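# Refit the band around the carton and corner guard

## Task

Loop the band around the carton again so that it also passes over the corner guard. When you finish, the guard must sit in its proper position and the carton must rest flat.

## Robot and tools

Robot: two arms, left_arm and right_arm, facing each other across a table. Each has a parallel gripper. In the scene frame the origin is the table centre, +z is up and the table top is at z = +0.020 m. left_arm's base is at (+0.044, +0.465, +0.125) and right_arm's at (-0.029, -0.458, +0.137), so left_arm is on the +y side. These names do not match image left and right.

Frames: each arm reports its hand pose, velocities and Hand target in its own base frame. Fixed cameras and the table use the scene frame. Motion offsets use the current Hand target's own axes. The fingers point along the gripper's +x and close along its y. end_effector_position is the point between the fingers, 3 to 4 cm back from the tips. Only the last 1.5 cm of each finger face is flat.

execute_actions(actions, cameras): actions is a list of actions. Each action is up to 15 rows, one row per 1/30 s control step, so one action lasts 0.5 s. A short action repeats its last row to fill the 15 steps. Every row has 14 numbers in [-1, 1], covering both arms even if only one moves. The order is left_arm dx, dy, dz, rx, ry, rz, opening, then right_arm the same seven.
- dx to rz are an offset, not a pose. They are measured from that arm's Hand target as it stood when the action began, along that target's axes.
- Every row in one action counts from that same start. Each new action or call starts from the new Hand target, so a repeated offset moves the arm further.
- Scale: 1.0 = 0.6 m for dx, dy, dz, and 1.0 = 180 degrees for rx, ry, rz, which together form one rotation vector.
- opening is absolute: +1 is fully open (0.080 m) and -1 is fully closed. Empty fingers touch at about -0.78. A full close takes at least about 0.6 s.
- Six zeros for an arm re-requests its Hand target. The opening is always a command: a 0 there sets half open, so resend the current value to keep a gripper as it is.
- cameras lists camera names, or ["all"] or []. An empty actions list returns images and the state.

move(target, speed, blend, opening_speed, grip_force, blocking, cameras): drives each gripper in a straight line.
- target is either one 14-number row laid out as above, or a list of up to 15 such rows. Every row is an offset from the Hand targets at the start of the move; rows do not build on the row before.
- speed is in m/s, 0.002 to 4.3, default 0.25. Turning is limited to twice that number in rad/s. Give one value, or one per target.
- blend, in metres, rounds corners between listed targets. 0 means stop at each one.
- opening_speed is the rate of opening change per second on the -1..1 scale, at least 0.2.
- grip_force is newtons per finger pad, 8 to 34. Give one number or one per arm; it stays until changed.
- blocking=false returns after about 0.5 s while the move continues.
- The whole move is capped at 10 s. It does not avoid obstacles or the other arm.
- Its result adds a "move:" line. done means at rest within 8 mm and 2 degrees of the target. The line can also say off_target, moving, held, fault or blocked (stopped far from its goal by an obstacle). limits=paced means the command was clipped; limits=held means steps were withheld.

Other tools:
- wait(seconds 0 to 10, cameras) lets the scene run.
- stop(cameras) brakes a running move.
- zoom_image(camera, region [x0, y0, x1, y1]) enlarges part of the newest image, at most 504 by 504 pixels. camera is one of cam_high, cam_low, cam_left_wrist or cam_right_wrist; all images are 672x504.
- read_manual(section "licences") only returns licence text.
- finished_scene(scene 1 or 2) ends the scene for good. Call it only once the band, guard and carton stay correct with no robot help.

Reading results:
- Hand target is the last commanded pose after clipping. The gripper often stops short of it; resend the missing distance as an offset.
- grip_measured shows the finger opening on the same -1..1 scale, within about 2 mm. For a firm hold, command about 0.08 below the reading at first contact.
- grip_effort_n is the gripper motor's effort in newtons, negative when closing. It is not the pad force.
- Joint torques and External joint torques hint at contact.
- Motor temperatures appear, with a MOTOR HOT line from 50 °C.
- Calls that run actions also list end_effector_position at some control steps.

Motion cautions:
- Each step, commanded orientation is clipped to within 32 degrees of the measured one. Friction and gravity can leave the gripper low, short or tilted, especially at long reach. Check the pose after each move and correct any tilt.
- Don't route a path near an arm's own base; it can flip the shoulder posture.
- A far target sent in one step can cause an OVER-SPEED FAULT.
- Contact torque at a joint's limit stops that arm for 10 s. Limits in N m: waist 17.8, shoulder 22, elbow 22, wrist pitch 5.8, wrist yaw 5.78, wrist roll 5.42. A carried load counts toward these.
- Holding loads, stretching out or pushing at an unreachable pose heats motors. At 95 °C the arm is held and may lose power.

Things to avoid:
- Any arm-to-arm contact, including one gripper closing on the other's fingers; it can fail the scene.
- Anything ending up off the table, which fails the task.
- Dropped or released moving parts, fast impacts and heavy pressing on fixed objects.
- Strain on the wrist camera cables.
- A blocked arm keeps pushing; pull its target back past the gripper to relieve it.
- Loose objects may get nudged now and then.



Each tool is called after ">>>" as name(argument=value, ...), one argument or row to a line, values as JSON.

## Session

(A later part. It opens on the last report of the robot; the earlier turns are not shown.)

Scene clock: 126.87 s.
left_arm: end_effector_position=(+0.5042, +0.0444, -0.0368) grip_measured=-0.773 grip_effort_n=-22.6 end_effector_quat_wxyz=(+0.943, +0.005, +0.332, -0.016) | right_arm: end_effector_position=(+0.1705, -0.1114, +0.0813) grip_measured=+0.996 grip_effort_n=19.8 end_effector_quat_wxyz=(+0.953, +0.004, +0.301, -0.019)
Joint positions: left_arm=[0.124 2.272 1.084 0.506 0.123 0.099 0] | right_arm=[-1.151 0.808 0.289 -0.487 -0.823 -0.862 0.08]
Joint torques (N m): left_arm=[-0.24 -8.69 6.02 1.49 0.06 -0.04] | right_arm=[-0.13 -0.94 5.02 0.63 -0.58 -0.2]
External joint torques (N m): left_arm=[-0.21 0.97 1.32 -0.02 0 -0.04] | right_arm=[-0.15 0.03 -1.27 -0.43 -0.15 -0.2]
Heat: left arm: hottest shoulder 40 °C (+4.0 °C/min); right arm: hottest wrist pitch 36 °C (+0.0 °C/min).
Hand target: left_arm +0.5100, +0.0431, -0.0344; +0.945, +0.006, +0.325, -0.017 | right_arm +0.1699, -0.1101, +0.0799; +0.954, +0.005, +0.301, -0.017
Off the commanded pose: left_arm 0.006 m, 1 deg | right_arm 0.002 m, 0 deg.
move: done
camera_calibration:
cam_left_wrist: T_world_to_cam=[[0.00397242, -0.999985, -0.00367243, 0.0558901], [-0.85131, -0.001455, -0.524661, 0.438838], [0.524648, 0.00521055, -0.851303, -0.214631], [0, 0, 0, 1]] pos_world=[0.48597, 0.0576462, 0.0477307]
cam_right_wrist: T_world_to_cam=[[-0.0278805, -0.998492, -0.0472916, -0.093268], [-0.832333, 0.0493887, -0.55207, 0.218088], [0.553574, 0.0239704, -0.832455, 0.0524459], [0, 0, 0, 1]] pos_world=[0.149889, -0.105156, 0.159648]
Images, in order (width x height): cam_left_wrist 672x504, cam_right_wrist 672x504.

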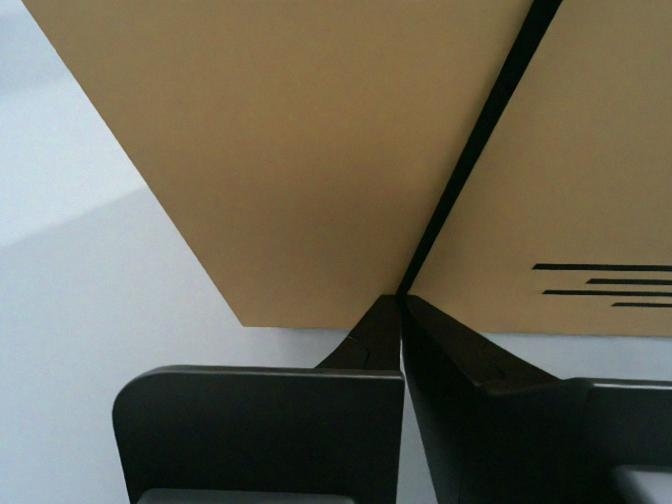

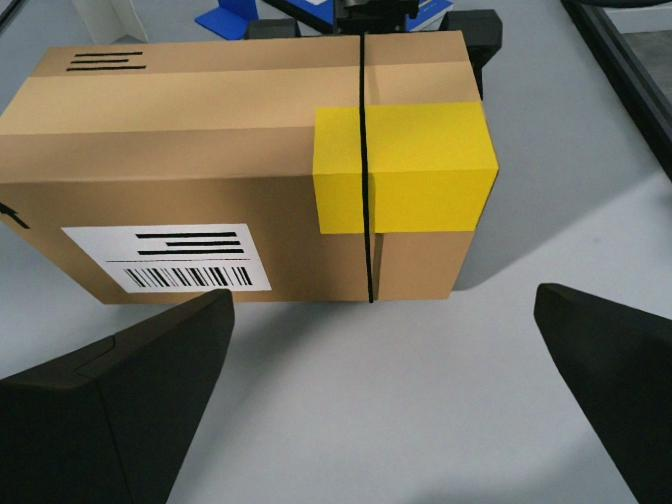

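>>> move(
  target=[-0.0039,-0.032,-0.0031,0,0,0,-1, 0,0,0,0,0,0,1],
  speed=0.05,
  cameras=["cam_left_wrist","cam_right_wrist"],
)

Scene clock: 127.93 s.
left_arm: end_effector_position=(+0.5043, +0.0336, -0.0376) grip_measured=-0.774 grip_effort_n=-21.2 end_effector_quat_wxyz=(+0.943, +0.005, +0.331, -0.005) | right_arm: end_effector_position=(+0.1705, -0.1114, +0.0813) grip_measured=+0.996 grip_effort_n=19.8 end_effector_quat_wxyz=(+0.953, +0.004, +0.301, -0.019)
Joint positions: left_arm=[0.089 2.272 1.075 0.519 0.077 0.069 0] | right_arm=[-1.151 0.808 0.289 -0.487 -0.823 -0.862 0.08]
Joint torques (N m): left_arm=[-1.83 -9.77 4.17 1.84 0.31 -0.05] | right_arm=[-0.12 -0.95 5.02 0.62 -0.58 -0.2]
External joint torques (N m): left_arm=[-1.81 -0.25 -0.44 0.35 0.28 -0.05] | right_arm=[-0.13 0 -1.21 -0.43 -0.16 -0.2]
Heat: left arm: hottest shoulder 40 °C (+4.0 °C/min); right arm: hottest wrist pitch 36 °C (+0.0 °C/min).
Hand target: left_arm +0.5064, +0.0241, -0.0345; +0.945, +0.006, +0.325, -0.017 | right_arm +0.1699, -0.1101, +0.0799; +0.954, +0.005, +0.301, -0.017
Off the commanded pose: left_arm 0.010 m, 2 deg | right_arm 0.002 m, 0 deg.
move: off_target (left_arm)
camera_calibration:
cam_left_wrist: T_world_to_cam=[[0.0233602, -0.999678, -0.00986165, 0.0349103], [-0.850476, -0.0146867, -0.525809, 0.438411], [0.525495, 0.0206701, -0.850545, -0.216264], [0, 0, 0, 1]] pos_world=[0.485688, 0.0458081, 0.0469225]
cam_right_wrist: T_world_to_cam=[[-0.0278805, -0.998492, -0.0472916, -0.093268], [-0.832333, 0.0493887, -0.55207, 0.218088], [0.553574, 0.0239704, -0.832455, 0.0524459], [0, 0, 0, 1]] pos_world=[0.149889, -0.105156, 0.159648]
Images, in order (width x height): cam_left_wrist 672x504, cam_right_wrist 672x504.

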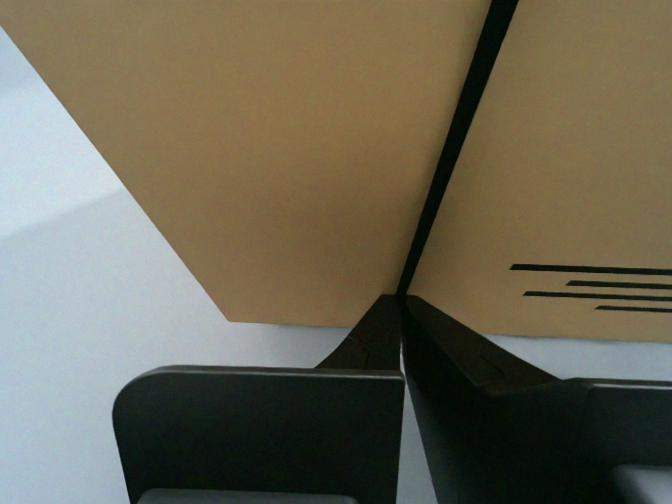

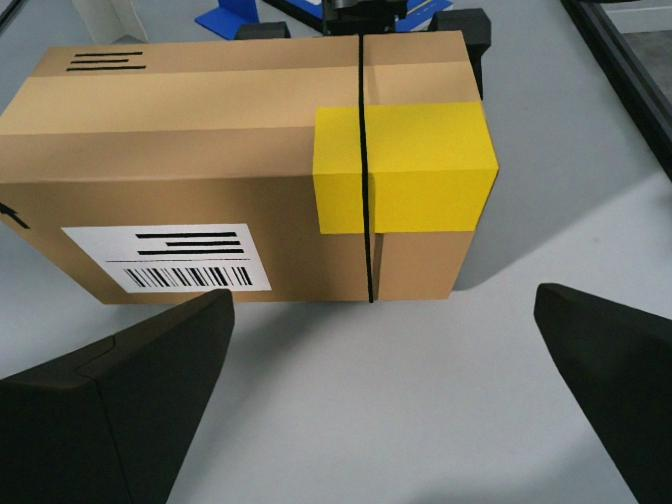

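>>> move(
  target=[0,-0.0167,0,0,0,0,-1, 0,0,0,0,0,0,1],
  speed=0.05,
  cameras=["cam_left_wrist","cam_right_wrist"],
)

Scene clock: 129.73 s.
left_arm: end_effector_position=(+0.5042, +0.0261, -0.0381) grip_measured=-0.774 grip_effort_n=-20.7 end_effector_quat_wxyz=(+0.943, +0.005, +0.332, -0.002) | right_arm: end_effector_position=(+0.1705, -0.1114, +0.0813) grip_measured=+0.996 grip_effort_n=19.3 end_effector_quat_wxyz=(+0.953, +0.004, +0.301, -0.019)
Joint positions: left_arm=[0.068 2.272 1.071 0.524 0.054 0.053 0] | right_arm=[-1.151 0.808 0.289 -0.487 -0.823 -0.862 0.08]
Joint torques (N m): left_arm=[-2.16 -9.93 3.83 1.81 0.4 -0.01] | right_arm=[-0.11 -0.94 5.02 0.62 -0.58 -0.19]
External joint torques (N m): left_arm=[-2.15 -0.34 -0.83 0.29 0.38 -0.01] | right_arm=[-0.11 0.01 -1.23 -0.43 -0.16 -0.19]
Heat: left arm: hottest shoulder 40 °C (+4.0 °C/min); right arm: hottest wrist pitch 36 °C (+0.0 °C/min).
Hand target: left_arm +0.5060, +0.0141, -0.0345; +0.945, +0.006, +0.325, -0.017 | right_arm +0.1699, -0.1101, +0.0799; +0.954, +0.005, +0.301, -0.017
Off the commanded pose: left_arm 0.013 m, 2 deg | right_arm 0.002 m, 0 deg.
move: off_target (left_arm)
camera_calibration:
cam_left_wrist: T_world_to_cam=[[0.0293588, -0.999499, -0.0118276, 0.0243727], [-0.850547, -0.0187642, -0.525564, 0.438049], [0.525079, 0.0254898, -0.850672, -0.216406], [0, 0, 0, 1]] pos_world=[0.485496, 0.0380963, 0.0464207]
cam_right_wrist: T_world_to_cam=[[-0.0278805, -0.998492, -0.0472916, -0.093268], [-0.832333, 0.0493887, -0.55207, 0.218088], [0.553574, 0.0239704, -0.832455, 0.0524459], [0, 0, 0, 1]] pos_world=[0.149889, -0.105156, 0.159648]
Images, in order (width x height): cam_left_wrist 672x504, cam_right_wrist 672x504.

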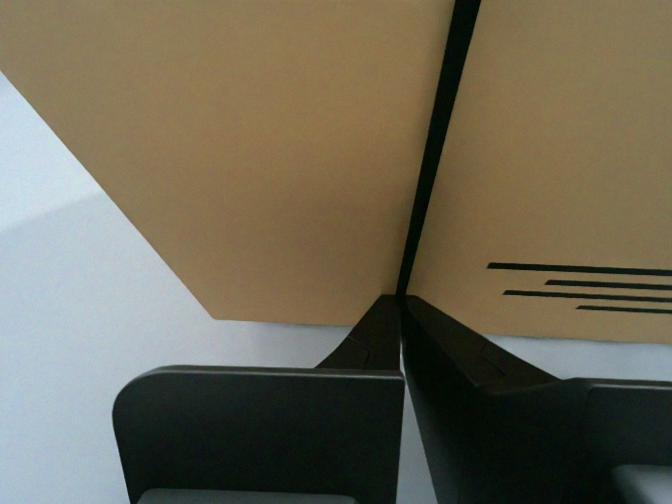

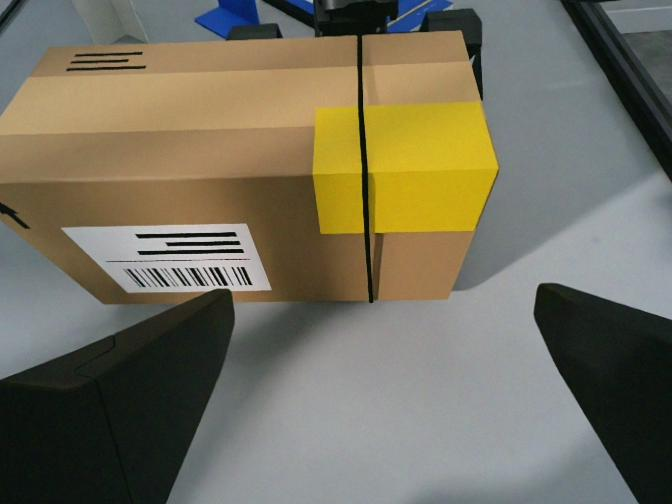

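>>> move(
  target=[
    [0,0,0,0,0,0,-0.4, 0,0,0,0,0,0,1],
    [-0.0656,0.0,-0.0513,0,0,0,-0.4, 0,0,0,0,0,0,1],
  ],
  speed=0.08,
  opening_speed=0.5,
  cameras=["cam_left_wrist","cam_right_wrist"],
)

Scene clock: 132.00 s.
left_arm: end_effector_position=(+0.4561, +0.0152, -0.0390) grip_measured=-0.403 grip_effort_n=13.3 end_effector_quat_wxyz=(+0.944, +0.005, +0.331, -0.017) | right_arm: end_effector_position=(+0.1705, -0.1114, +0.0813) grip_measured=+0.996 grip_effort_n=19.8 end_effector_quat_wxyz=(+0.953, +0.004, +0.301, -0.019)
Joint positions: left_arm=[0.057 2.174 0.843 0.654 0.072 0.056 0.017] | right_arm=[-1.151 0.808 0.289 -0.487 -0.823 -0.862 0.08]
Joint torques (N m): left_arm=[0.25 -9.47 3.09 1.52 0.09 0.13] | right_arm=[-0.13 -0.93 5.01 0.61 -0.58 -0.19]
External joint torques (N m): left_arm=[0.22 -1.09 -0.98 0.01 0.06 0.13] | right_arm=[-0.14 0.04 -1.27 -0.45 -0.15 -0.2]
Heat: left arm: hottest shoulder 40 °C (+4.0 °C/min); right arm: hottest wrist pitch 36 °C (+0.0 °C/min).
Hand target: left_arm +0.4560, +0.0159, -0.0346; +0.945, +0.006, +0.326, -0.017 | right_arm +0.1699, -0.1101, +0.0799; +0.954, +0.005, +0.301, -0.017
Off the commanded pose: left_arm 0.005 m, 1 deg | right_arm 0.002 m, 0 deg.
move: done
camera_calibration:
cam_left_wrist: T_world_to_cam=[[0.00251586, -0.999993, -0.00280106, 0.0274759], [-0.849858, -0.000661939, -0.527011, 0.395773], [0.527005, 0.00370639, -0.849854, -0.192181], [0, 0, 0, 1]] pos_world=[0.437562, 0.02845, 0.0453282]
cam_right_wrist: T_world_to_cam=[[-0.0278805, -0.998492, -0.0472916, -0.093268], [-0.832333, 0.0493887, -0.55207, 0.218088], [0.553574, 0.0239704, -0.832455, 0.0524459], [0, 0, 0, 1]] pos_world=[0.149889, -0.105156, 0.159648]
Images, in order (width x height): cam_left_wrist 672x504, cam_right_wrist 672x504.

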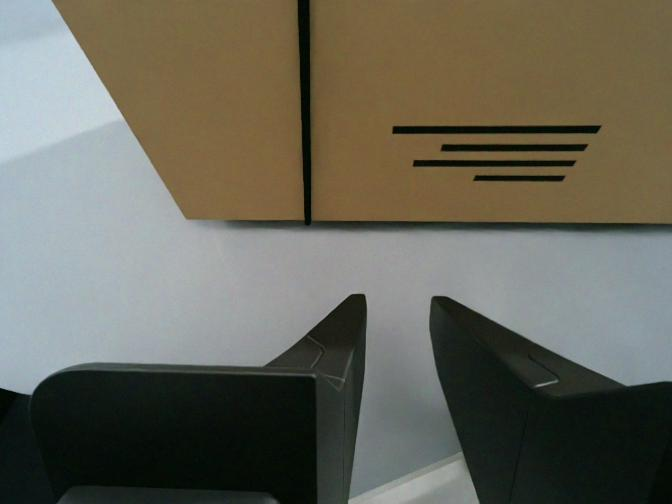

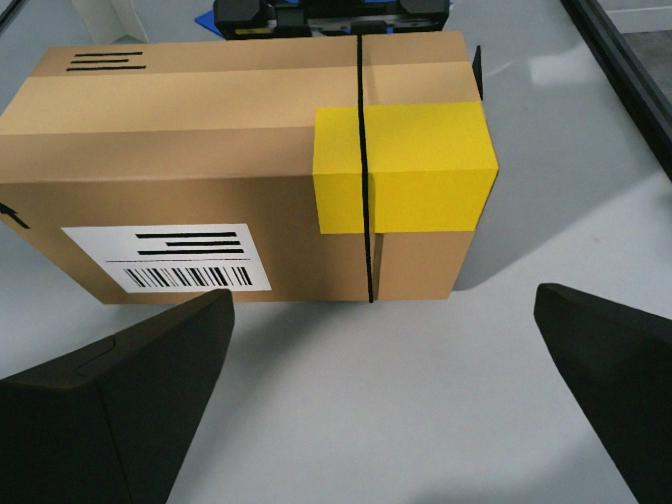

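>>> move(
  target=[-0.2725,0.1003,0.093,-0.0537,-0.0845,-0.1704,1, 0.132,-0.0115,0.1435,-0.0053,0.317,0.0029,-0.3],
  speed=0.15,
  cameras=["all"],
)

Scene clock: 137.17 s.
left_arm: end_effector_position=(+0.3620, +0.0777, +0.1037) grip_measured=+0.997 grip_effort_n=13.7 end_effector_quat_wxyz=(+0.936, -0.168, +0.197, -0.237) | right_arm: end_effector_position=(+0.2820, -0.1206, +0.1060) grip_measured=-0.296 grip_effort_n=-16.0 end_effector_quat_wxyz=(+0.696, +0.005, +0.718, -0.004)
Joint positions: left_arm=[0.572 1.695 0.666 0.41 1.051 0.114 0.08] | right_arm=[-0.398 1.739 1.34 -1.202 0.012 -0.386 0.022]
Joint torques (N m): left_arm=[0.16 -7.3 5.57 0.89 0.43 0.14] | right_arm=[0.26 -5.92 5.85 -0.05 0.02 0.18]
External joint torques (N m): left_arm=[0.16 -1.18 0.41 -0.41 0.11 0.11] | right_arm=[0.25 0.98 0.28 -0.31 0.04 0.18]
Heat: left arm: hottest shoulder 41 °C (+5.1 °C/min); right arm: hottest wrist pitch 36 °C (+0.0 °C/min).
Hand target: left_arm +0.3638, +0.0793, +0.1102; +0.939, -0.160, +0.190, -0.239 | right_arm +0.2839, -0.1209, +0.1050; +0.694, +0.006, +0.720, -0.006
Off the commanded pose: left_arm 0.007 m, 1 deg | right_arm 0.002 m, 0 deg.
move: done
camera_calibration:
cam_left_wrist: T_world_to_cam=[[-0.343786, -0.84192, 0.415912, 0.160328], [-0.704307, -0.0617676, -0.707203, 0.361922], [0.621098, -0.536056, -0.571735, -0.0425157], [0, 0, 0, 1]] pos_world=[0.336429, 0.134547, 0.164962]
cam_right_wrist: T_world_to_cam=[[-0.0485453, -0.998126, -0.037253, -0.0933394], [-0.918322, 0.0299325, 0.394701, 0.246643], [-0.392846, 0.0533711, -0.918054, 0.290958], [0, 0, 0, 1]] pos_world=[0.336268, -0.116076, 0.166288]

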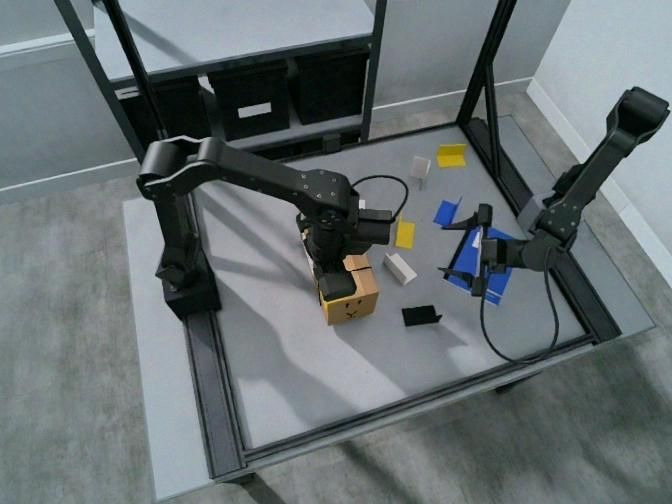

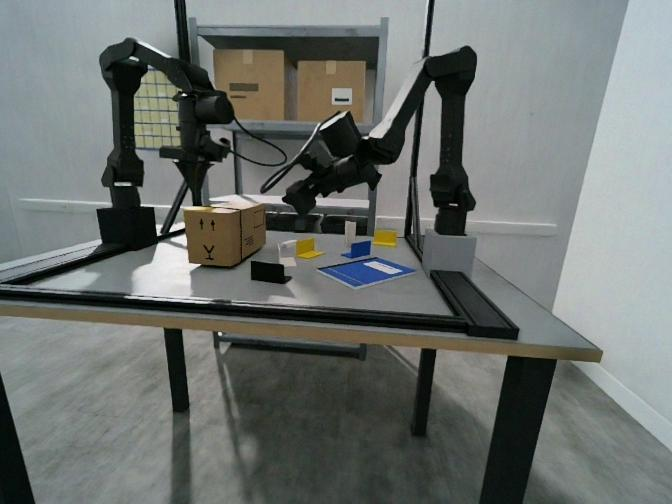

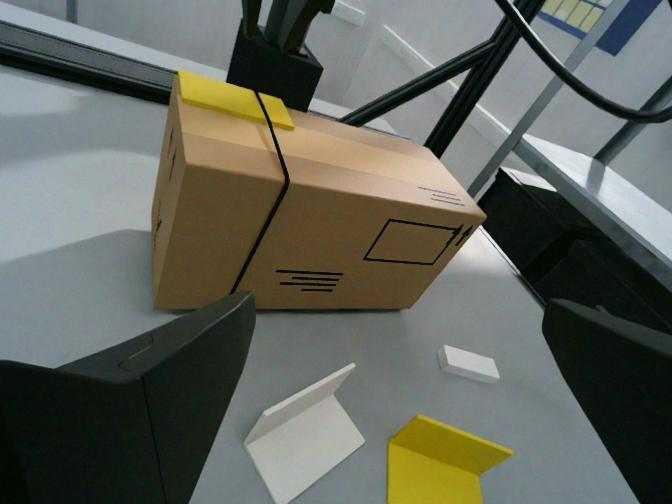

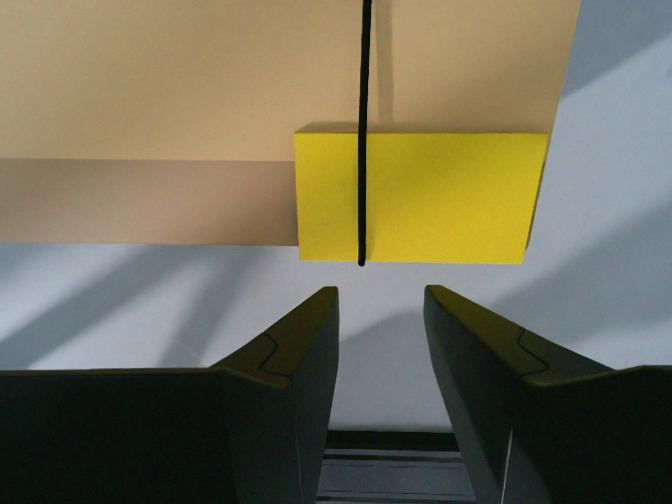

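>>> move(
  target=[0,0,0,0,0,0,1, 0.0783,0.004,0.0027,0,0,0,-0.3],
  speed=0.08,
  cameras=["cam_left_wrist","cam_right_wrist"],
)

Scene clock: 138.60 s.
left_arm: end_effector_position=(+0.3620, +0.0777, +0.1037) grip_measured=+0.997 grip_effort_n=13.7 end_effector_quat_wxyz=(+0.936, -0.168, +0.197, -0.237) | right_arm: end_effector_position=(+0.2858, -0.1201, +0.0660) grip_measured=-0.296 grip_effort_n=-16.0 end_effector_quat_wxyz=(+0.700, +0.002, +0.714, -0.007)
Joint positions: left_arm=[0.572 1.695 0.666 0.41 1.051 0.114 0.08] | right_arm=[-0.391 1.774 1.22 -1.031 0.013 -0.379 0.022]
Joint torques (N m): left_arm=[0.15 -7.09 5.84 0.9 0.43 0.13] | right_arm=[0.32 -5.44 3.44 0.7 -0.04 0.19]
External joint torques (N m): left_arm=[0.18 -1.03 0.74 -0.38 0.11 0.11] | right_arm=[0.37 1.61 -2.03 0.38 -0.03 0.19]
Heat: left arm: hottest shoulder 41 °C (+5.0 °C/min); right arm: hottest wrist pitch 36 °C (+0.0 °C/min).
Hand target: left_arm +0.3638, +0.0794, +0.1102; +0.939, -0.160, +0.189, -0.239 | right_arm +0.2839, -0.1185, +0.0580; +0.694, +0.006, +0.720, -0.006
Off the commanded pose: left_arm 0.007 m, 1 deg | right_arm 0.008 m, 1 deg.
move: done
camera_calibration:
cam_left_wrist: T_world_to_cam=[[-0.343786, -0.84192, 0.415912, 0.160328], [-0.704307, -0.0617676, -0.707203, 0.361922], [0.621098, -0.536056, -0.571735, -0.0425157], [0, 0, 0, 1]] pos_world=[0.336429, 0.134547, 0.164962]
cam_right_wrist: T_world_to_cam=[[-0.0480715, -0.998377, -0.0305435, -0.0948173], [-0.923469, 0.0327698, 0.382271, 0.268564], [-0.380649, 0.0465823, -0.923545, 0.251801], [0, 0, 0, 1]] pos_world=[0.3393, -0.115194, 0.126989]
Images, in order (width x height): cam_left_wrist 672x504, cam_right_wrist 672x504.

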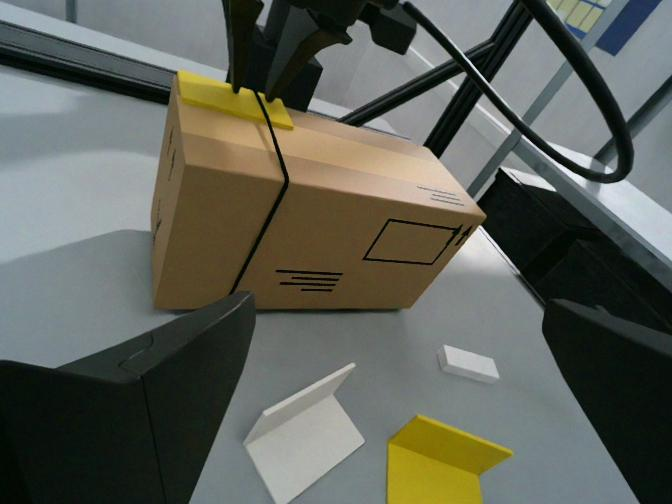

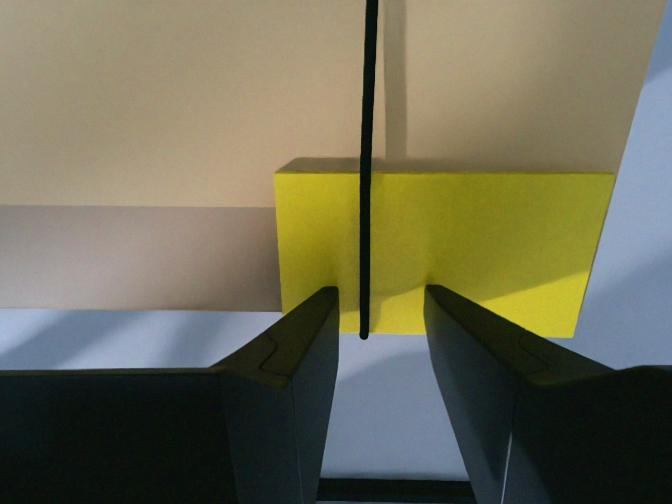

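>>> move(
  target=[
    [0,0,0,0,0,0,1, 0.0067,0,0.0002,0,0,0,-0.3],
    [0,0,0,0,0,0,1, 0.0067,0.0,0.0002,0,0,0,-1],
  ],
  speed=0.05,
  opening_speed=0.6,
  cameras=["cam_left_wrist","cam_right_wrist"],
)

Scene clock: 140.80 s.
left_arm: end_effector_position=(+0.3620, +0.0777, +0.1037) grip_measured=+0.997 grip_effort_n=13.3 end_effector_quat_wxyz=(+0.936, -0.168, +0.197, -0.237) | right_arm: end_effector_position=(+0.2882, -0.1180, +0.0649) grip_measured=-0.770 grip_effort_n=-34.7 end_effector_quat_wxyz=(+0.705, +0.001, +0.710, -0.004)
Joint positions: left_arm=[0.572 1.695 0.666 0.41 1.051 0.114 0.08] | right_arm=[-0.385 1.773 1.214 -1.017 0.007 -0.378 0]
Joint torques (N m): left_arm=[0.24 -7.15 5.76 0.92 0.43 0.15] | right_arm=[-0.25 -4.81 3.01 0.8 0.17 0.18]
External joint torques (N m): left_arm=[0.28 -1.1 0.69 -0.36 0.1 0.12] | right_arm=[-0.2 2.19 -2.46 0.47 0.18 0.18]
Heat: left arm: hottest shoulder 41 °C (+4.0 °C/min); right arm: hottest wrist pitch 36 °C (+0.0 °C/min).
Hand target: left_arm +0.3638, +0.0794, +0.1102; +0.939, -0.160, +0.189, -0.239 | right_arm +0.2838, -0.1186, +0.0540; +0.694, +0.006, +0.720, -0.006
Off the commanded pose: left_arm 0.007 m, 1 deg | right_arm 0.012 m, 2 deg.
move: off_target (right_arm); target 2's new opening was sent with right_arm's hand 0.011 m and 1 deg from that target
camera_calibration:
cam_left_wrist: T_world_to_cam=[[-0.343786, -0.84192, 0.415912, 0.160328], [-0.704307, -0.0617676, -0.707203, 0.361922], [0.621098, -0.536056, -0.571735, -0.0425157], [0, 0, 0, 1]] pos_world=[0.336429, 0.134547, 0.164962]
cam_right_wrist: T_world_to_cam=[[-0.0420425, -0.99856, -0.0333297, -0.0941791], [-0.928006, 0.0266684, 0.37161, 0.272398], [-0.370186, 0.0465535, -0.92779, 0.248813], [0, 0, 0, 1]] pos_world=[0.340934, -0.112891, 0.126481]
Images, in order (width x height): cam_left_wrist 672x504, cam_right_wrist 672x504.

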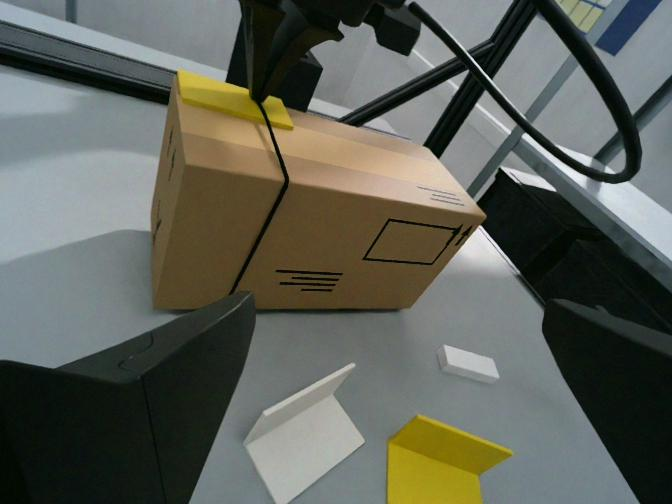

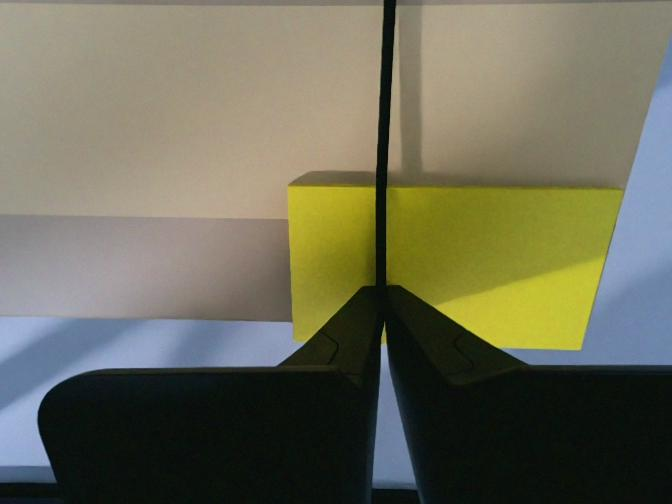

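>>> move(
  target=[
    [0,0,0,0,0,0,1, -0.025,0,-0.0009,0,0,0,-1],
    [0,0,0,0,0,0,1, -0.0256,-0.0005,-0.0309,0,0,0,-1],
    [0,0,0,0,0,0,1, -0.0256,-0.0138,-0.0307,0,0,0,-1],
  ],
  speed=0.05,
  blend=[0.004,0,0],
  cameras=["cam_left_wrist","cam_right_wrist"],
)

Scene clock: 143.20 s.
left_arm: end_effector_position=(+0.3620, +0.0777, +0.1037) grip_measured=+0.997 grip_effort_n=13.3 end_effector_quat_wxyz=(+0.936, -0.168, +0.197, -0.237) | right_arm: end_effector_position=(+0.2707, -0.1246, +0.0695) grip_measured=-0.771 grip_effort_n=-29.5 end_effector_quat_wxyz=(+0.699, +0.006, +0.715, -0.004)
Joint positions: left_arm=[0.572 1.695 0.666 0.41 1.051 0.114 0.08] | right_arm=[-0.428 1.731 1.183 -1.043 0.007 -0.413 0]
Joint torques (N m): left_arm=[0.26 -7.14 5.8 0.86 0.4 0.15] | right_arm=[-0.62 -7.36 4.61 -0.78 0.22 -0.21]
External joint torques (N m): left_arm=[0.27 -1.1 0.7 -0.42 0.07 0.13] | right_arm=[-0.59 -0.64 -0.86 -1.08 0.24 -0.21]
Heat: left arm: hottest shoulder 41 °C (+4.1 °C/min); right arm: hottest wrist pitch 36 °C (+0.0 °C/min).
Hand target: left_arm +0.3638, +0.0794, +0.1102; +0.939, -0.160, +0.189, -0.239 | right_arm +0.2658, -0.1265, +0.0700; +0.694, +0.006, +0.720, -0.006
Off the commanded pose: left_arm 0.007 m, 1 deg | right_arm 0.005 m, 1 deg.
move: done; blend cut to 0 m at target 1
camera_calibration:
cam_left_wrist: T_world_to_cam=[[-0.343786, -0.84192, 0.415912, 0.160328], [-0.704307, -0.0617676, -0.707203, 0.361922], [0.621098, -0.536056, -0.571735, -0.0425157], [0, 0, 0, 1]] pos_world=[0.336429, 0.134547, 0.164962]
cam_right_wrist: T_world_to_cam=[[-0.050194, -0.997966, -0.0393029, -0.0987244], [-0.922349, 0.0312246, 0.385094, 0.252659], [-0.383084, 0.0555804, -0.92204, 0.251137], [0, 0, 0, 1]] pos_world=[0.324291, -0.120371, 0.130381]
Images, in order (width x height): cam_left_wrist 672x504, cam_right_wrist 672x504.

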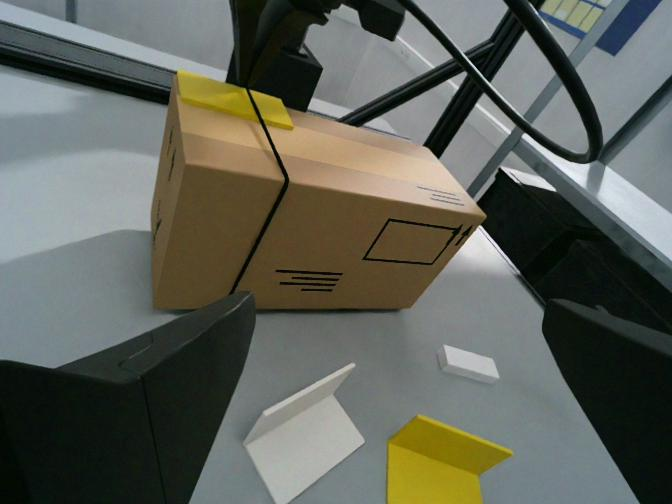

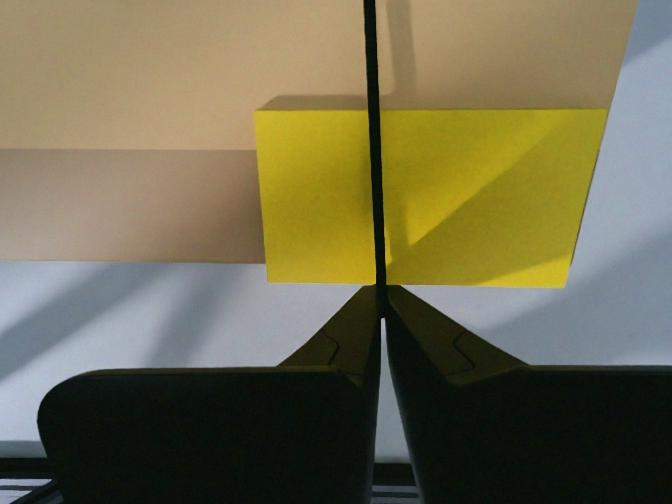

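>>> move(
  target=[
    [0,0,0,0,0,0,1, -0.001,-0.002,0.03,0,0,0,-1],
    [0,0,0,0,0,0,1, 0.019,-0.002,0.0307,0,0,0,-1],
    [0,0,0,0,0,0,1, 0.019,-0.002,0.0307,0,0,0,-0.45],
  ],
  speed=0.05,
  opening_speed=0.4,
  cameras=["cam_left_wrist","cam_right_wrist"],
)

Scene clock: 145.77 s.
left_arm: end_effector_position=(+0.3620, +0.0777, +0.1037) grip_measured=+0.997 grip_effort_n=13.3 end_effector_quat_wxyz=(+0.936, -0.168, +0.197, -0.237) | right_arm: end_effector_position=(+0.2862, -0.1318, +0.0660) grip_measured=-0.455 grip_effort_n=21.6 end_effector_quat_wxyz=(+0.701, -0.001, +0.713, -0.011)
Joint positions: left_arm=[0.572 1.695 0.666 0.41 1.051 0.114 0.08] | right_arm=[-0.421 1.787 1.235 -1.027 0.022 -0.406 0.015]
Joint torques (N m): left_arm=[0.19 -7.21 5.69 0.87 0.43 0.1] | right_arm=[0.41 -5.58 3.54 0.32 -0.3 0.17]
External joint torques (N m): left_arm=[0.2 -1.12 0.56 -0.43 0.11 0.08] | right_arm=[0.4 1.51 -1.94 -0.01 -0.29 0.17]
Heat: left arm: hottest shoulder 41 °C (+3.0 °C/min); right arm: hottest wrist pitch 36 °C (+0.0 °C/min).
Hand target: left_arm +0.3638, +0.0794, +0.1102; +0.939, -0.160, +0.189, -0.239 | right_arm +0.2838, -0.1280, +0.0579; +0.694, +0.006, +0.720, -0.006
Off the commanded pose: left_arm 0.007 m, 1 deg | right_arm 0.009 m, 2 deg.
move: off_target (right_arm)
camera_calibration:
cam_left_wrist: T_world_to_cam=[[-0.343786, -0.84192, 0.415912, 0.160328], [-0.704307, -0.0617676, -0.707203, 0.361922], [0.621098, -0.536056, -0.571735, -0.0425157], [0, 0, 0, 1]] pos_world=[0.336429, 0.134547, 0.164962]
cam_right_wrist: T_world_to_cam=[[-0.050246, -0.998531, -0.0202886, -0.106495], [-0.924454, 0.0388114, 0.379313, 0.270548], [-0.377968, 0.0378148, -0.925046, 0.250671], [0, 0, 0, 1]] pos_world=[0.339504, -0.126318, 0.127099]
Images, in order (width x height): cam_left_wrist 672x504, cam_right_wrist 672x504.

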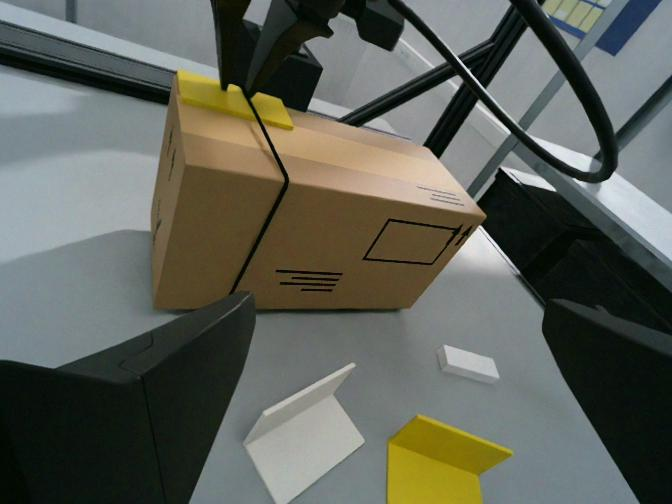

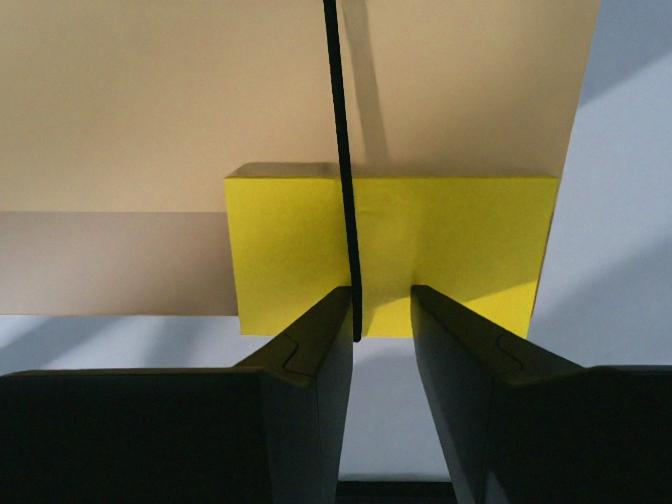

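>>> move(
  target=[
    [0,0,0,0,0,0,1, 0,0.0033,0,0,0,0,-0.3],
    [0,0,0,0,0,0,1, -0.0583,0.0033,-0.002,0,0,0,-0.3],
    [0,0,0,0,0,0,1, -0.0677,0.0105,0.167,0,0,0,-0.3],
  ],
  speed=[0.05,0.08,0.12],
  opening_speed=0.5,
  cameras=["cam_left_wrist","cam_right_wrist"],
)

Scene clock: 149.03 s.
left_arm: end_effector_position=(+0.3620, +0.0777, +0.1037) grip_measured=+0.997 grip_effort_n=13.7 end_effector_quat_wxyz=(+0.936, -0.168, +0.197, -0.237) | right_arm: end_effector_position=(+0.3838, -0.1238, +0.0982) grip_measured=-0.304 grip_effort_n=19.8 end_effector_quat_wxyz=(+0.697, +0.002, +0.717, -0.006)
Joint positions: left_arm=[0.572 1.695 0.666 0.41 1.051 0.114 0.08] | right_arm=[-0.307 2.117 1.827 -1.307 0.013 -0.295 0.021]
Joint torques (N m): left_arm=[0.18 -7.2 5.81 0.91 0.43 0.14] | right_arm=[0.07 -8.47 5.94 -0.06 -0.14 0.18]
External joint torques (N m): left_arm=[0.19 -1.12 0.71 -0.38 0.1 0.12] | right_arm=[0.06 1.2 0.3 -0.33 -0.12 0.18]
Heat: left arm: hottest shoulder 41 °C (+3.0 °C/min); right arm: hottest wrist pitch 36 °C (+1.0 °C/min).
Hand target: left_arm +0.3638, +0.0794, +0.1102; +0.939, -0.160, +0.189, -0.239 | right_arm +0.3855, -0.1235, +0.0950; +0.694, +0.006, +0.720, -0.006
Off the commanded pose: left_arm 0.007 m, 1 deg | right_arm 0.004 m, 1 deg.
move: done
camera_calibration:
cam_left_wrist: T_world_to_cam=[[-0.343786, -0.84192, 0.415912, 0.160328], [-0.704307, -0.0617676, -0.707203, 0.361922], [0.621098, -0.536056, -0.571735, -0.0425157], [0, 0, 0, 1]] pos_world=[0.336429, 0.134547, 0.164962]
cam_right_wrist: T_world_to_cam=[[-0.0472741, -0.998362, -0.0322195, -0.0929762], [-0.919198, 0.0308559, 0.392584, 0.343957], [-0.390947, 0.0481752, -0.919152, 0.32282], [0, 0, 0, 1]] pos_world=[0.437975, -0.118989, 0.158693]
Images, in order (width x height): cam_left_wrist 672x504, cam_right_wrist 672x504.

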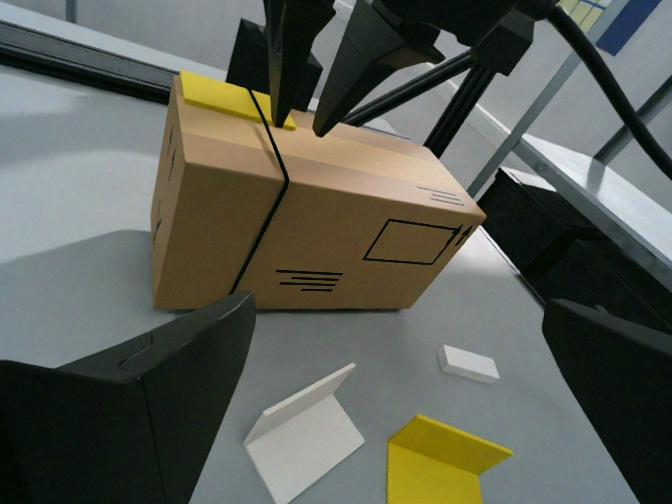

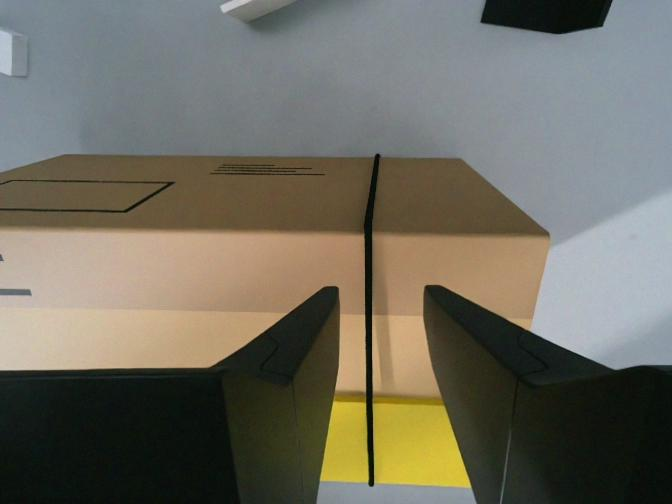

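>>> move(
  target=[
    [0,0,0,0,0,0,1, 0.0692,0.001,0.0024,0,0,0,-0.3],
    [0,0,0,0,0,0,1, 0.0785,0.001,0.0028,0,0,0,-0.3],
    [0,0,0,0,0,0,1, 0.0785,0.001,0.0028,0,0,0,-1],
  ],
  speed=[0.08,0.05,0.05],
  opening_speed=0.6,
  cameras=["cam_left_wrist","cam_right_wrist"],
)

Scene clock: 151.93 s.
left_arm: end_effector_position=(+0.3620, +0.0777, +0.1037) grip_measured=+0.997 grip_effort_n=13.3 end_effector_quat_wxyz=(+0.936, -0.168, +0.197, -0.237) | right_arm: end_effector_position=(+0.3899, -0.1223, +0.0633) grip_measured=-0.771 grip_effort_n=-32.8 end_effector_quat_wxyz=(+0.707, +0.000, +0.707, -0.005)
Joint positions: left_arm=[0.572 1.695 0.666 0.41 1.051 0.114 0.08] | right_arm=[-0.301 2.131 1.708 -1.147 0.007 -0.294 0]
Joint torques (N m): left_arm=[0.27 -6.96 5.72 0.89 0.42 0.12] | right_arm=[-0.2 -7.15 3.03 0.73 0.06 0.17]
External joint torques (N m): left_arm=[0.22 -0.9 0.58 -0.41 0.1 0.1] | right_arm=[-0.2 2.55 -2.59 0.4 0.08 0.17]
Heat: left arm: hottest shoulder 41 °C (+2.0 °C/min); right arm: hottest wrist pitch 36 °C (+1.0 °C/min).
Hand target: left_arm +0.3638, +0.0794, +0.1102; +0.939, -0.160, +0.189, -0.239 | right_arm +0.3855, -0.1228, +0.0477; +0.694, +0.006, +0.720, -0.006
Off the commanded pose: left_arm 0.007 m, 1 deg | right_arm 0.016 m, 2 deg.
move: off_target (right_arm); target 3's new opening was sent with right_arm's hand 0.016 m and 2 deg from that target
camera_calibration:
cam_left_wrist: T_world_to_cam=[[-0.343786, -0.84192, 0.415912, 0.160328], [-0.704307, -0.0617676, -0.707203, 0.361922], [0.621098, -0.536056, -0.571735, -0.0425157], [0, 0, 0, 1]] pos_world=[0.336429, 0.134547, 0.164962]
cam_right_wrist: T_world_to_cam=[[-0.0426358, -0.998618, -0.0307187, -0.0942347], [-0.930384, 0.02848, 0.365479, 0.369045], [-0.364099, 0.0441627, -0.930313, 0.282652], [0, 0, 0, 1]] pos_world=[0.442249, -0.117098, 0.125181]
Images, in order (width x height): cam_left_wrist 672x504, cam_right_wrist 672x504.

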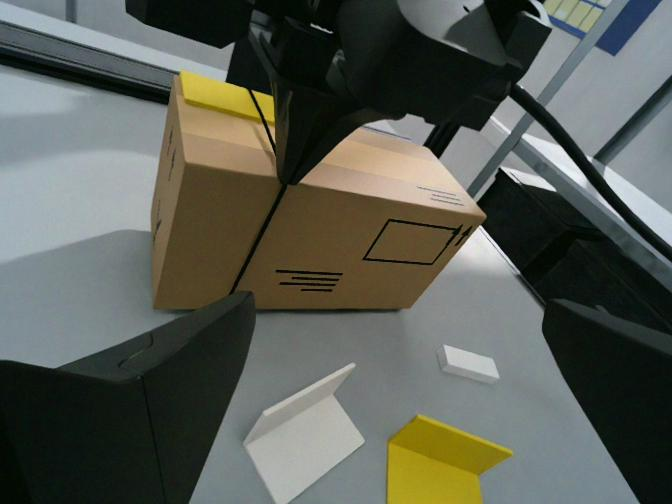

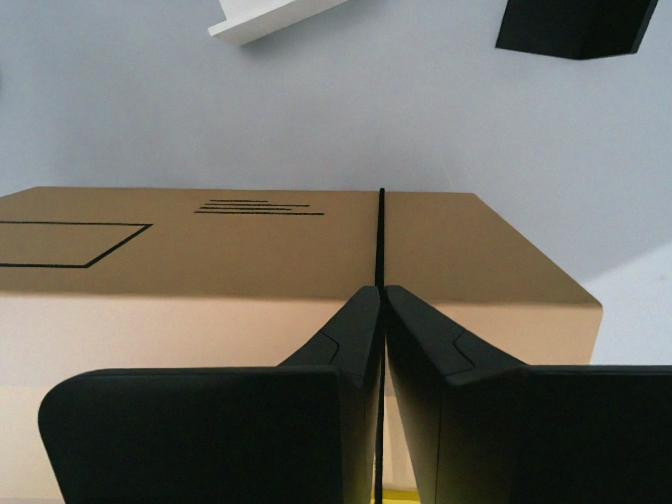

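>>> move(
  target=[
    [0,0,0,0,0,0,1, -0.0426,0,0.0018,0,0,0,-1],
    [0,0,0,0,0,0,1, -0.0439,0.0007,0.0393,0,0,0,-1],
    [0,0,0,0,0,0,1, -0.0439,-0.0163,0.0397,0,0,0,-1],
  ],
  speed=0.05,
  blend=[0.004,0.002,0],
  cameras=["cam_left_wrist","cam_right_wrist"],
)

Scene clock: 154.97 s.
left_arm: end_effector_position=(+0.3620, +0.0777, +0.1037) grip_measured=+0.997 grip_effort_n=12.8 end_effector_quat_wxyz=(+0.936, -0.168, +0.197, -0.237) | right_arm: end_effector_position=(+0.4013, -0.1325, +0.0690) grip_measured=-0.772 grip_effort_n=-24.0 end_effector_quat_wxyz=(+0.683, +0.012, +0.731, -0.007)
Joint positions: left_arm=[0.572 1.695 0.666 0.41 1.051 0.114 0.08] | right_arm=[-0.314 2.25 1.922 -1.309 0.014 -0.287 0]
Joint torques (N m): left_arm=[0.25 -7.27 5.84 0.9 0.39 0.15] | right_arm=[0.55 -10.28 7.55 0.66 -0.16 -0.19]
External joint torques (N m): left_arm=[0.26 -1.1 0.63 -0.41 0.06 0.12] | right_arm=[0.58 0.14 1.97 0.44 -0.16 -0.19]
Heat: left arm: hottest shoulder 41 °C (+2.0 °C/min); right arm: hottest wrist pitch 36 °C (+0.0 °C/min).
Hand target: left_arm +0.3638, +0.0794, +0.1102; +0.939, -0.160, +0.189, -0.239 | right_arm +0.4101, -0.1331, +0.0733; +0.694, +0.006, +0.720, -0.006
Off the commanded pose: left_arm 0.007 m, 1 deg | right_arm 0.010 m, 2 deg.
move: off_target (right_arm)
camera_calibration:
cam_left_wrist: T_world_to_cam=[[-0.343786, -0.84192, 0.415912, 0.160328], [-0.704307, -0.0617676, -0.707203, 0.361922], [0.621098, -0.536056, -0.571735, -0.0425157], [0, 0, 0, 1]] pos_world=[0.336429, 0.134547, 0.164962]
cam_right_wrist: T_world_to_cam=[[-0.064232, -0.997091, -0.0410403, -0.0941459], [-0.903058, 0.0405745, 0.427599, 0.364153], [-0.42469, 0.0645273, -0.903037, 0.317792], [0, 0, 0, 1]] pos_world=[0.457767, -0.129154, 0.127403]
Images, in order (width x height): cam_left_wrist 672x504, cam_right_wrist 672x504.

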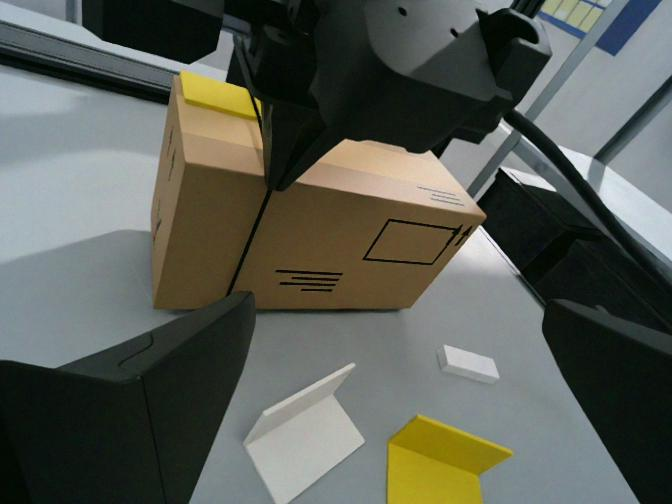

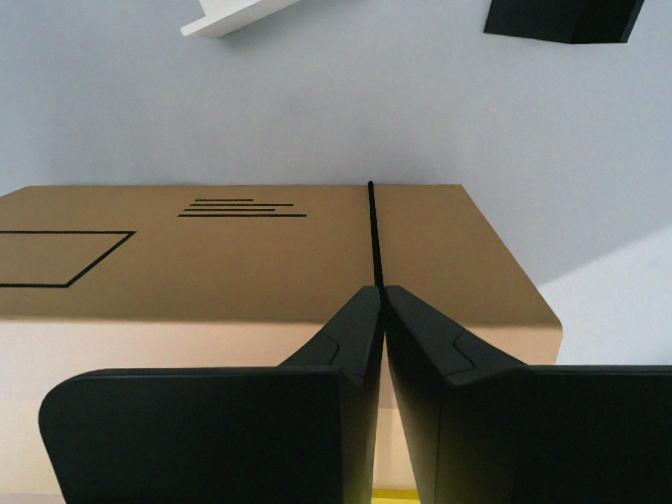

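>>> move(
  target=[
    [0,0,0,0,0,0,1, 0.0013,0.001,-0.0367,0,0,0,-1],
    [0,0,0,0,0,0,1, 0.033,0.001,-0.0355,0,0,0,-1],
    [0,0,0,0,0,0,1, 0.033,0.001,-0.0355,0,0,0,-0.45],
  ],
  speed=0.05,
  blend=[0.003,0,0],
  opening_speed=0.4,
  cameras=["cam_left_wrist","cam_right_wrist"],
)

Scene clock: 157.53 s.
left_arm: end_effector_position=(+0.3620, +0.0777, +0.1037) grip_measured=+0.997 grip_effort_n=13.3 end_effector_quat_wxyz=(+0.936, -0.168, +0.197, -0.237) | right_arm: end_effector_position=(+0.3920, -0.1356, +0.0645) grip_measured=-0.456 grip_effort_n=24.9 end_effector_quat_wxyz=(+0.704, +0.004, +0.710, -0.014)
Joint positions: left_arm=[0.572 1.695 0.666 0.41 1.051 0.114 0.08] | right_arm=[-0.327 2.16 1.759 -1.174 0.016 -0.301 0.014]
Joint torques (N m): left_arm=[0.14 -7.12 5.75 0.86 0.46 0.15] | right_arm=[0.3 -8.76 3.21 0.23 -0.21 -0.18]
External joint torques (N m): left_arm=[0.14 -1.03 0.62 -0.43 0.13 0.13] | right_arm=[0.16 1.16 -2.44 -0.1 -0.18 -0.18]
Heat: left arm: hottest shoulder 41 °C (+1.0 °C/min); right arm: hottest shoulder 36 °C (+0.0 °C/min).
Hand target: left_arm +0.3638, +0.0794, +0.1102; +0.939, -0.160, +0.189, -0.239 | right_arm +0.3881, -0.1321, +0.0542; +0.694, +0.006, +0.720, -0.006
Off the commanded pose: left_arm 0.007 m, 1 deg | right_arm 0.011 m, 2 deg.
move: off_target (right_arm); target 3's new opening was sent with right_arm's hand 0.011 m and 1 deg from that target
camera_calibration:
cam_left_wrist: T_world_to_cam=[[-0.343786, -0.84192, 0.415912, 0.160328], [-0.704307, -0.0617676, -0.707203, 0.361922], [0.621098, -0.536056, -0.571735, -0.0425157], [0, 0, 0, 1]] pos_world=[0.336429, 0.134547, 0.164962]
cam_right_wrist: T_world_to_cam=[[-0.06114, -0.997845, -0.0238152, -0.10042], [-0.926654, 0.0478792, 0.372854, 0.371568], [-0.370911, 0.0448647, -0.927584, 0.287763], [0, 0, 0, 1]] pos_world=[0.444909, -0.130905, 0.125992]
Images, in order (width x height): cam_left_wrist 672x504, cam_right_wrist 672x504.

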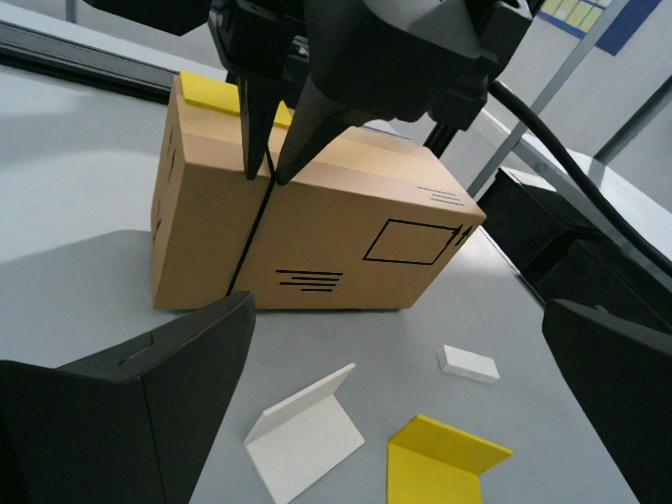

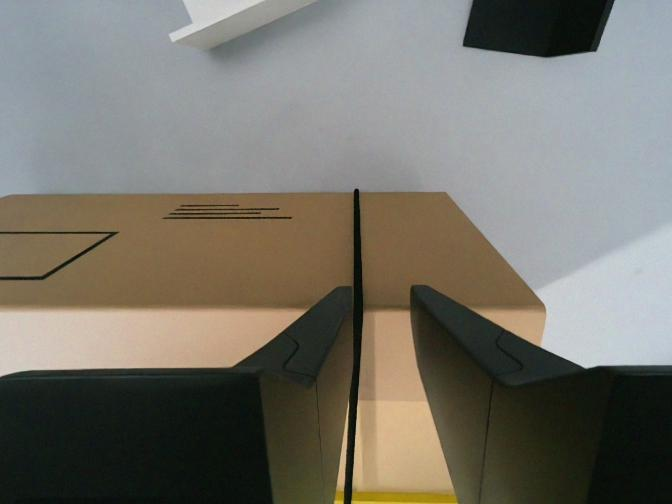

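>>> move(
  target=[
    [0,0,0,0,0,0,1,0,0.004,0,0,0,0,-0.3],
    [0,0,0,0,0,0,1,-0.12,0.004,-0.0042,0,0,0,-0.3],
  ],
  speed=0.08,
  opening_speed=0.5,
  cameras=["cam_right_wrist","cam_left_wrist"],
)

Scene clock: 160.50 s.
left_arm: end_effector_position=(+0.3620, +0.0777, +0.1037) grip_measured=+0.997 grip_effort_n=13.7 end_effector_quat_wxyz=(+0.936, -0.168, +0.197, -0.237) | right_arm: end_effector_position=(+0.3867, -0.1304, +0.1219) grip_measured=-0.304 grip_effort_n=19.8 end_effector_quat_wxyz=(+0.690, +0.007, +0.724, -0.006)
Joint positions: left_arm=[0.572 1.695 0.666 0.41 1.051 0.114 0.08] | right_arm=[-0.32 2.16 1.986 -1.444 0.014 -0.301 0.021]
Joint torques (N m): left_arm=[0.3 -7.03 5.56 0.9 0.43 0.14] | right_arm=[0.25 -11.09 5.94 -0.07 -0.16 -0.02]
External joint torques (N m): left_arm=[0.3 -0.98 0.44 -0.39 0.12 0.12] | right_arm=[0.24 -1.13 0.29 -0.32 -0.14 -0.02]
Heat: left arm: hottest shoulder 40 °C (+0.0 °C/min); right arm: hottest shoulder 36 °C (-1.0 °C/min).
Hand target: left_arm +0.3638, +0.0794, +0.1102; +0.939, -0.160, +0.189, -0.239 | right_arm +0.3883, -0.1297, +0.1263; +0.694, +0.006, +0.720, -0.006
Off the commanded pose: left_arm 0.007 m, 1 deg | right_arm 0.005 m, 1 deg.
move: done
camera_calibration:
cam_left_wrist: T_world_to_cam=[[-0.343786, -0.84192, 0.415912, 0.160328], [-0.704307, -0.0617676, -0.707203, 0.361922], [0.621098, -0.536056, -0.571735, -0.0425157], [0, 0, 0, 1]] pos_world=[0.336429, 0.134547, 0.164962]
cam_right_wrist: T_world_to_cam=[[-0.0551453, -0.997798, -0.0368448, -0.0949382], [-0.911307, 0.0352174, 0.410218, 0.332892], [-0.408017, 0.0561986, -0.911243, 0.352654], [0, 0, 0, 1]] pos_world=[0.442021, -0.126271, 0.181297]
Images, in order (width x height): cam_left_wrist 672x504, cam_right_wrist 672x504.

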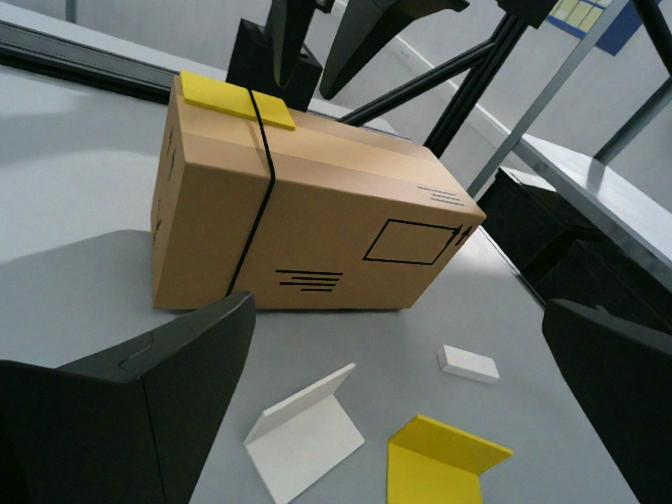

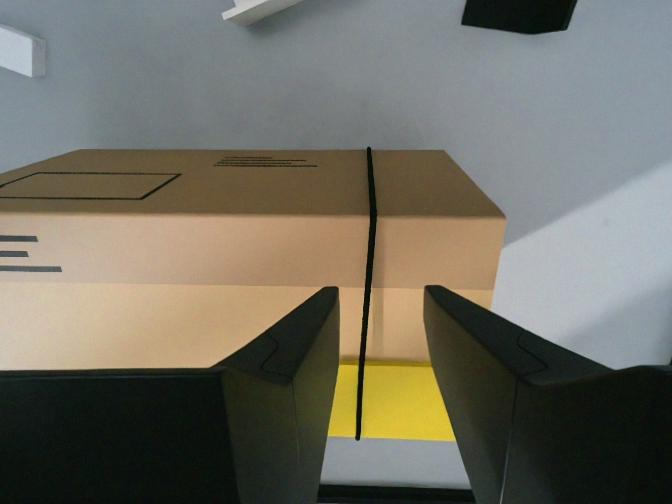

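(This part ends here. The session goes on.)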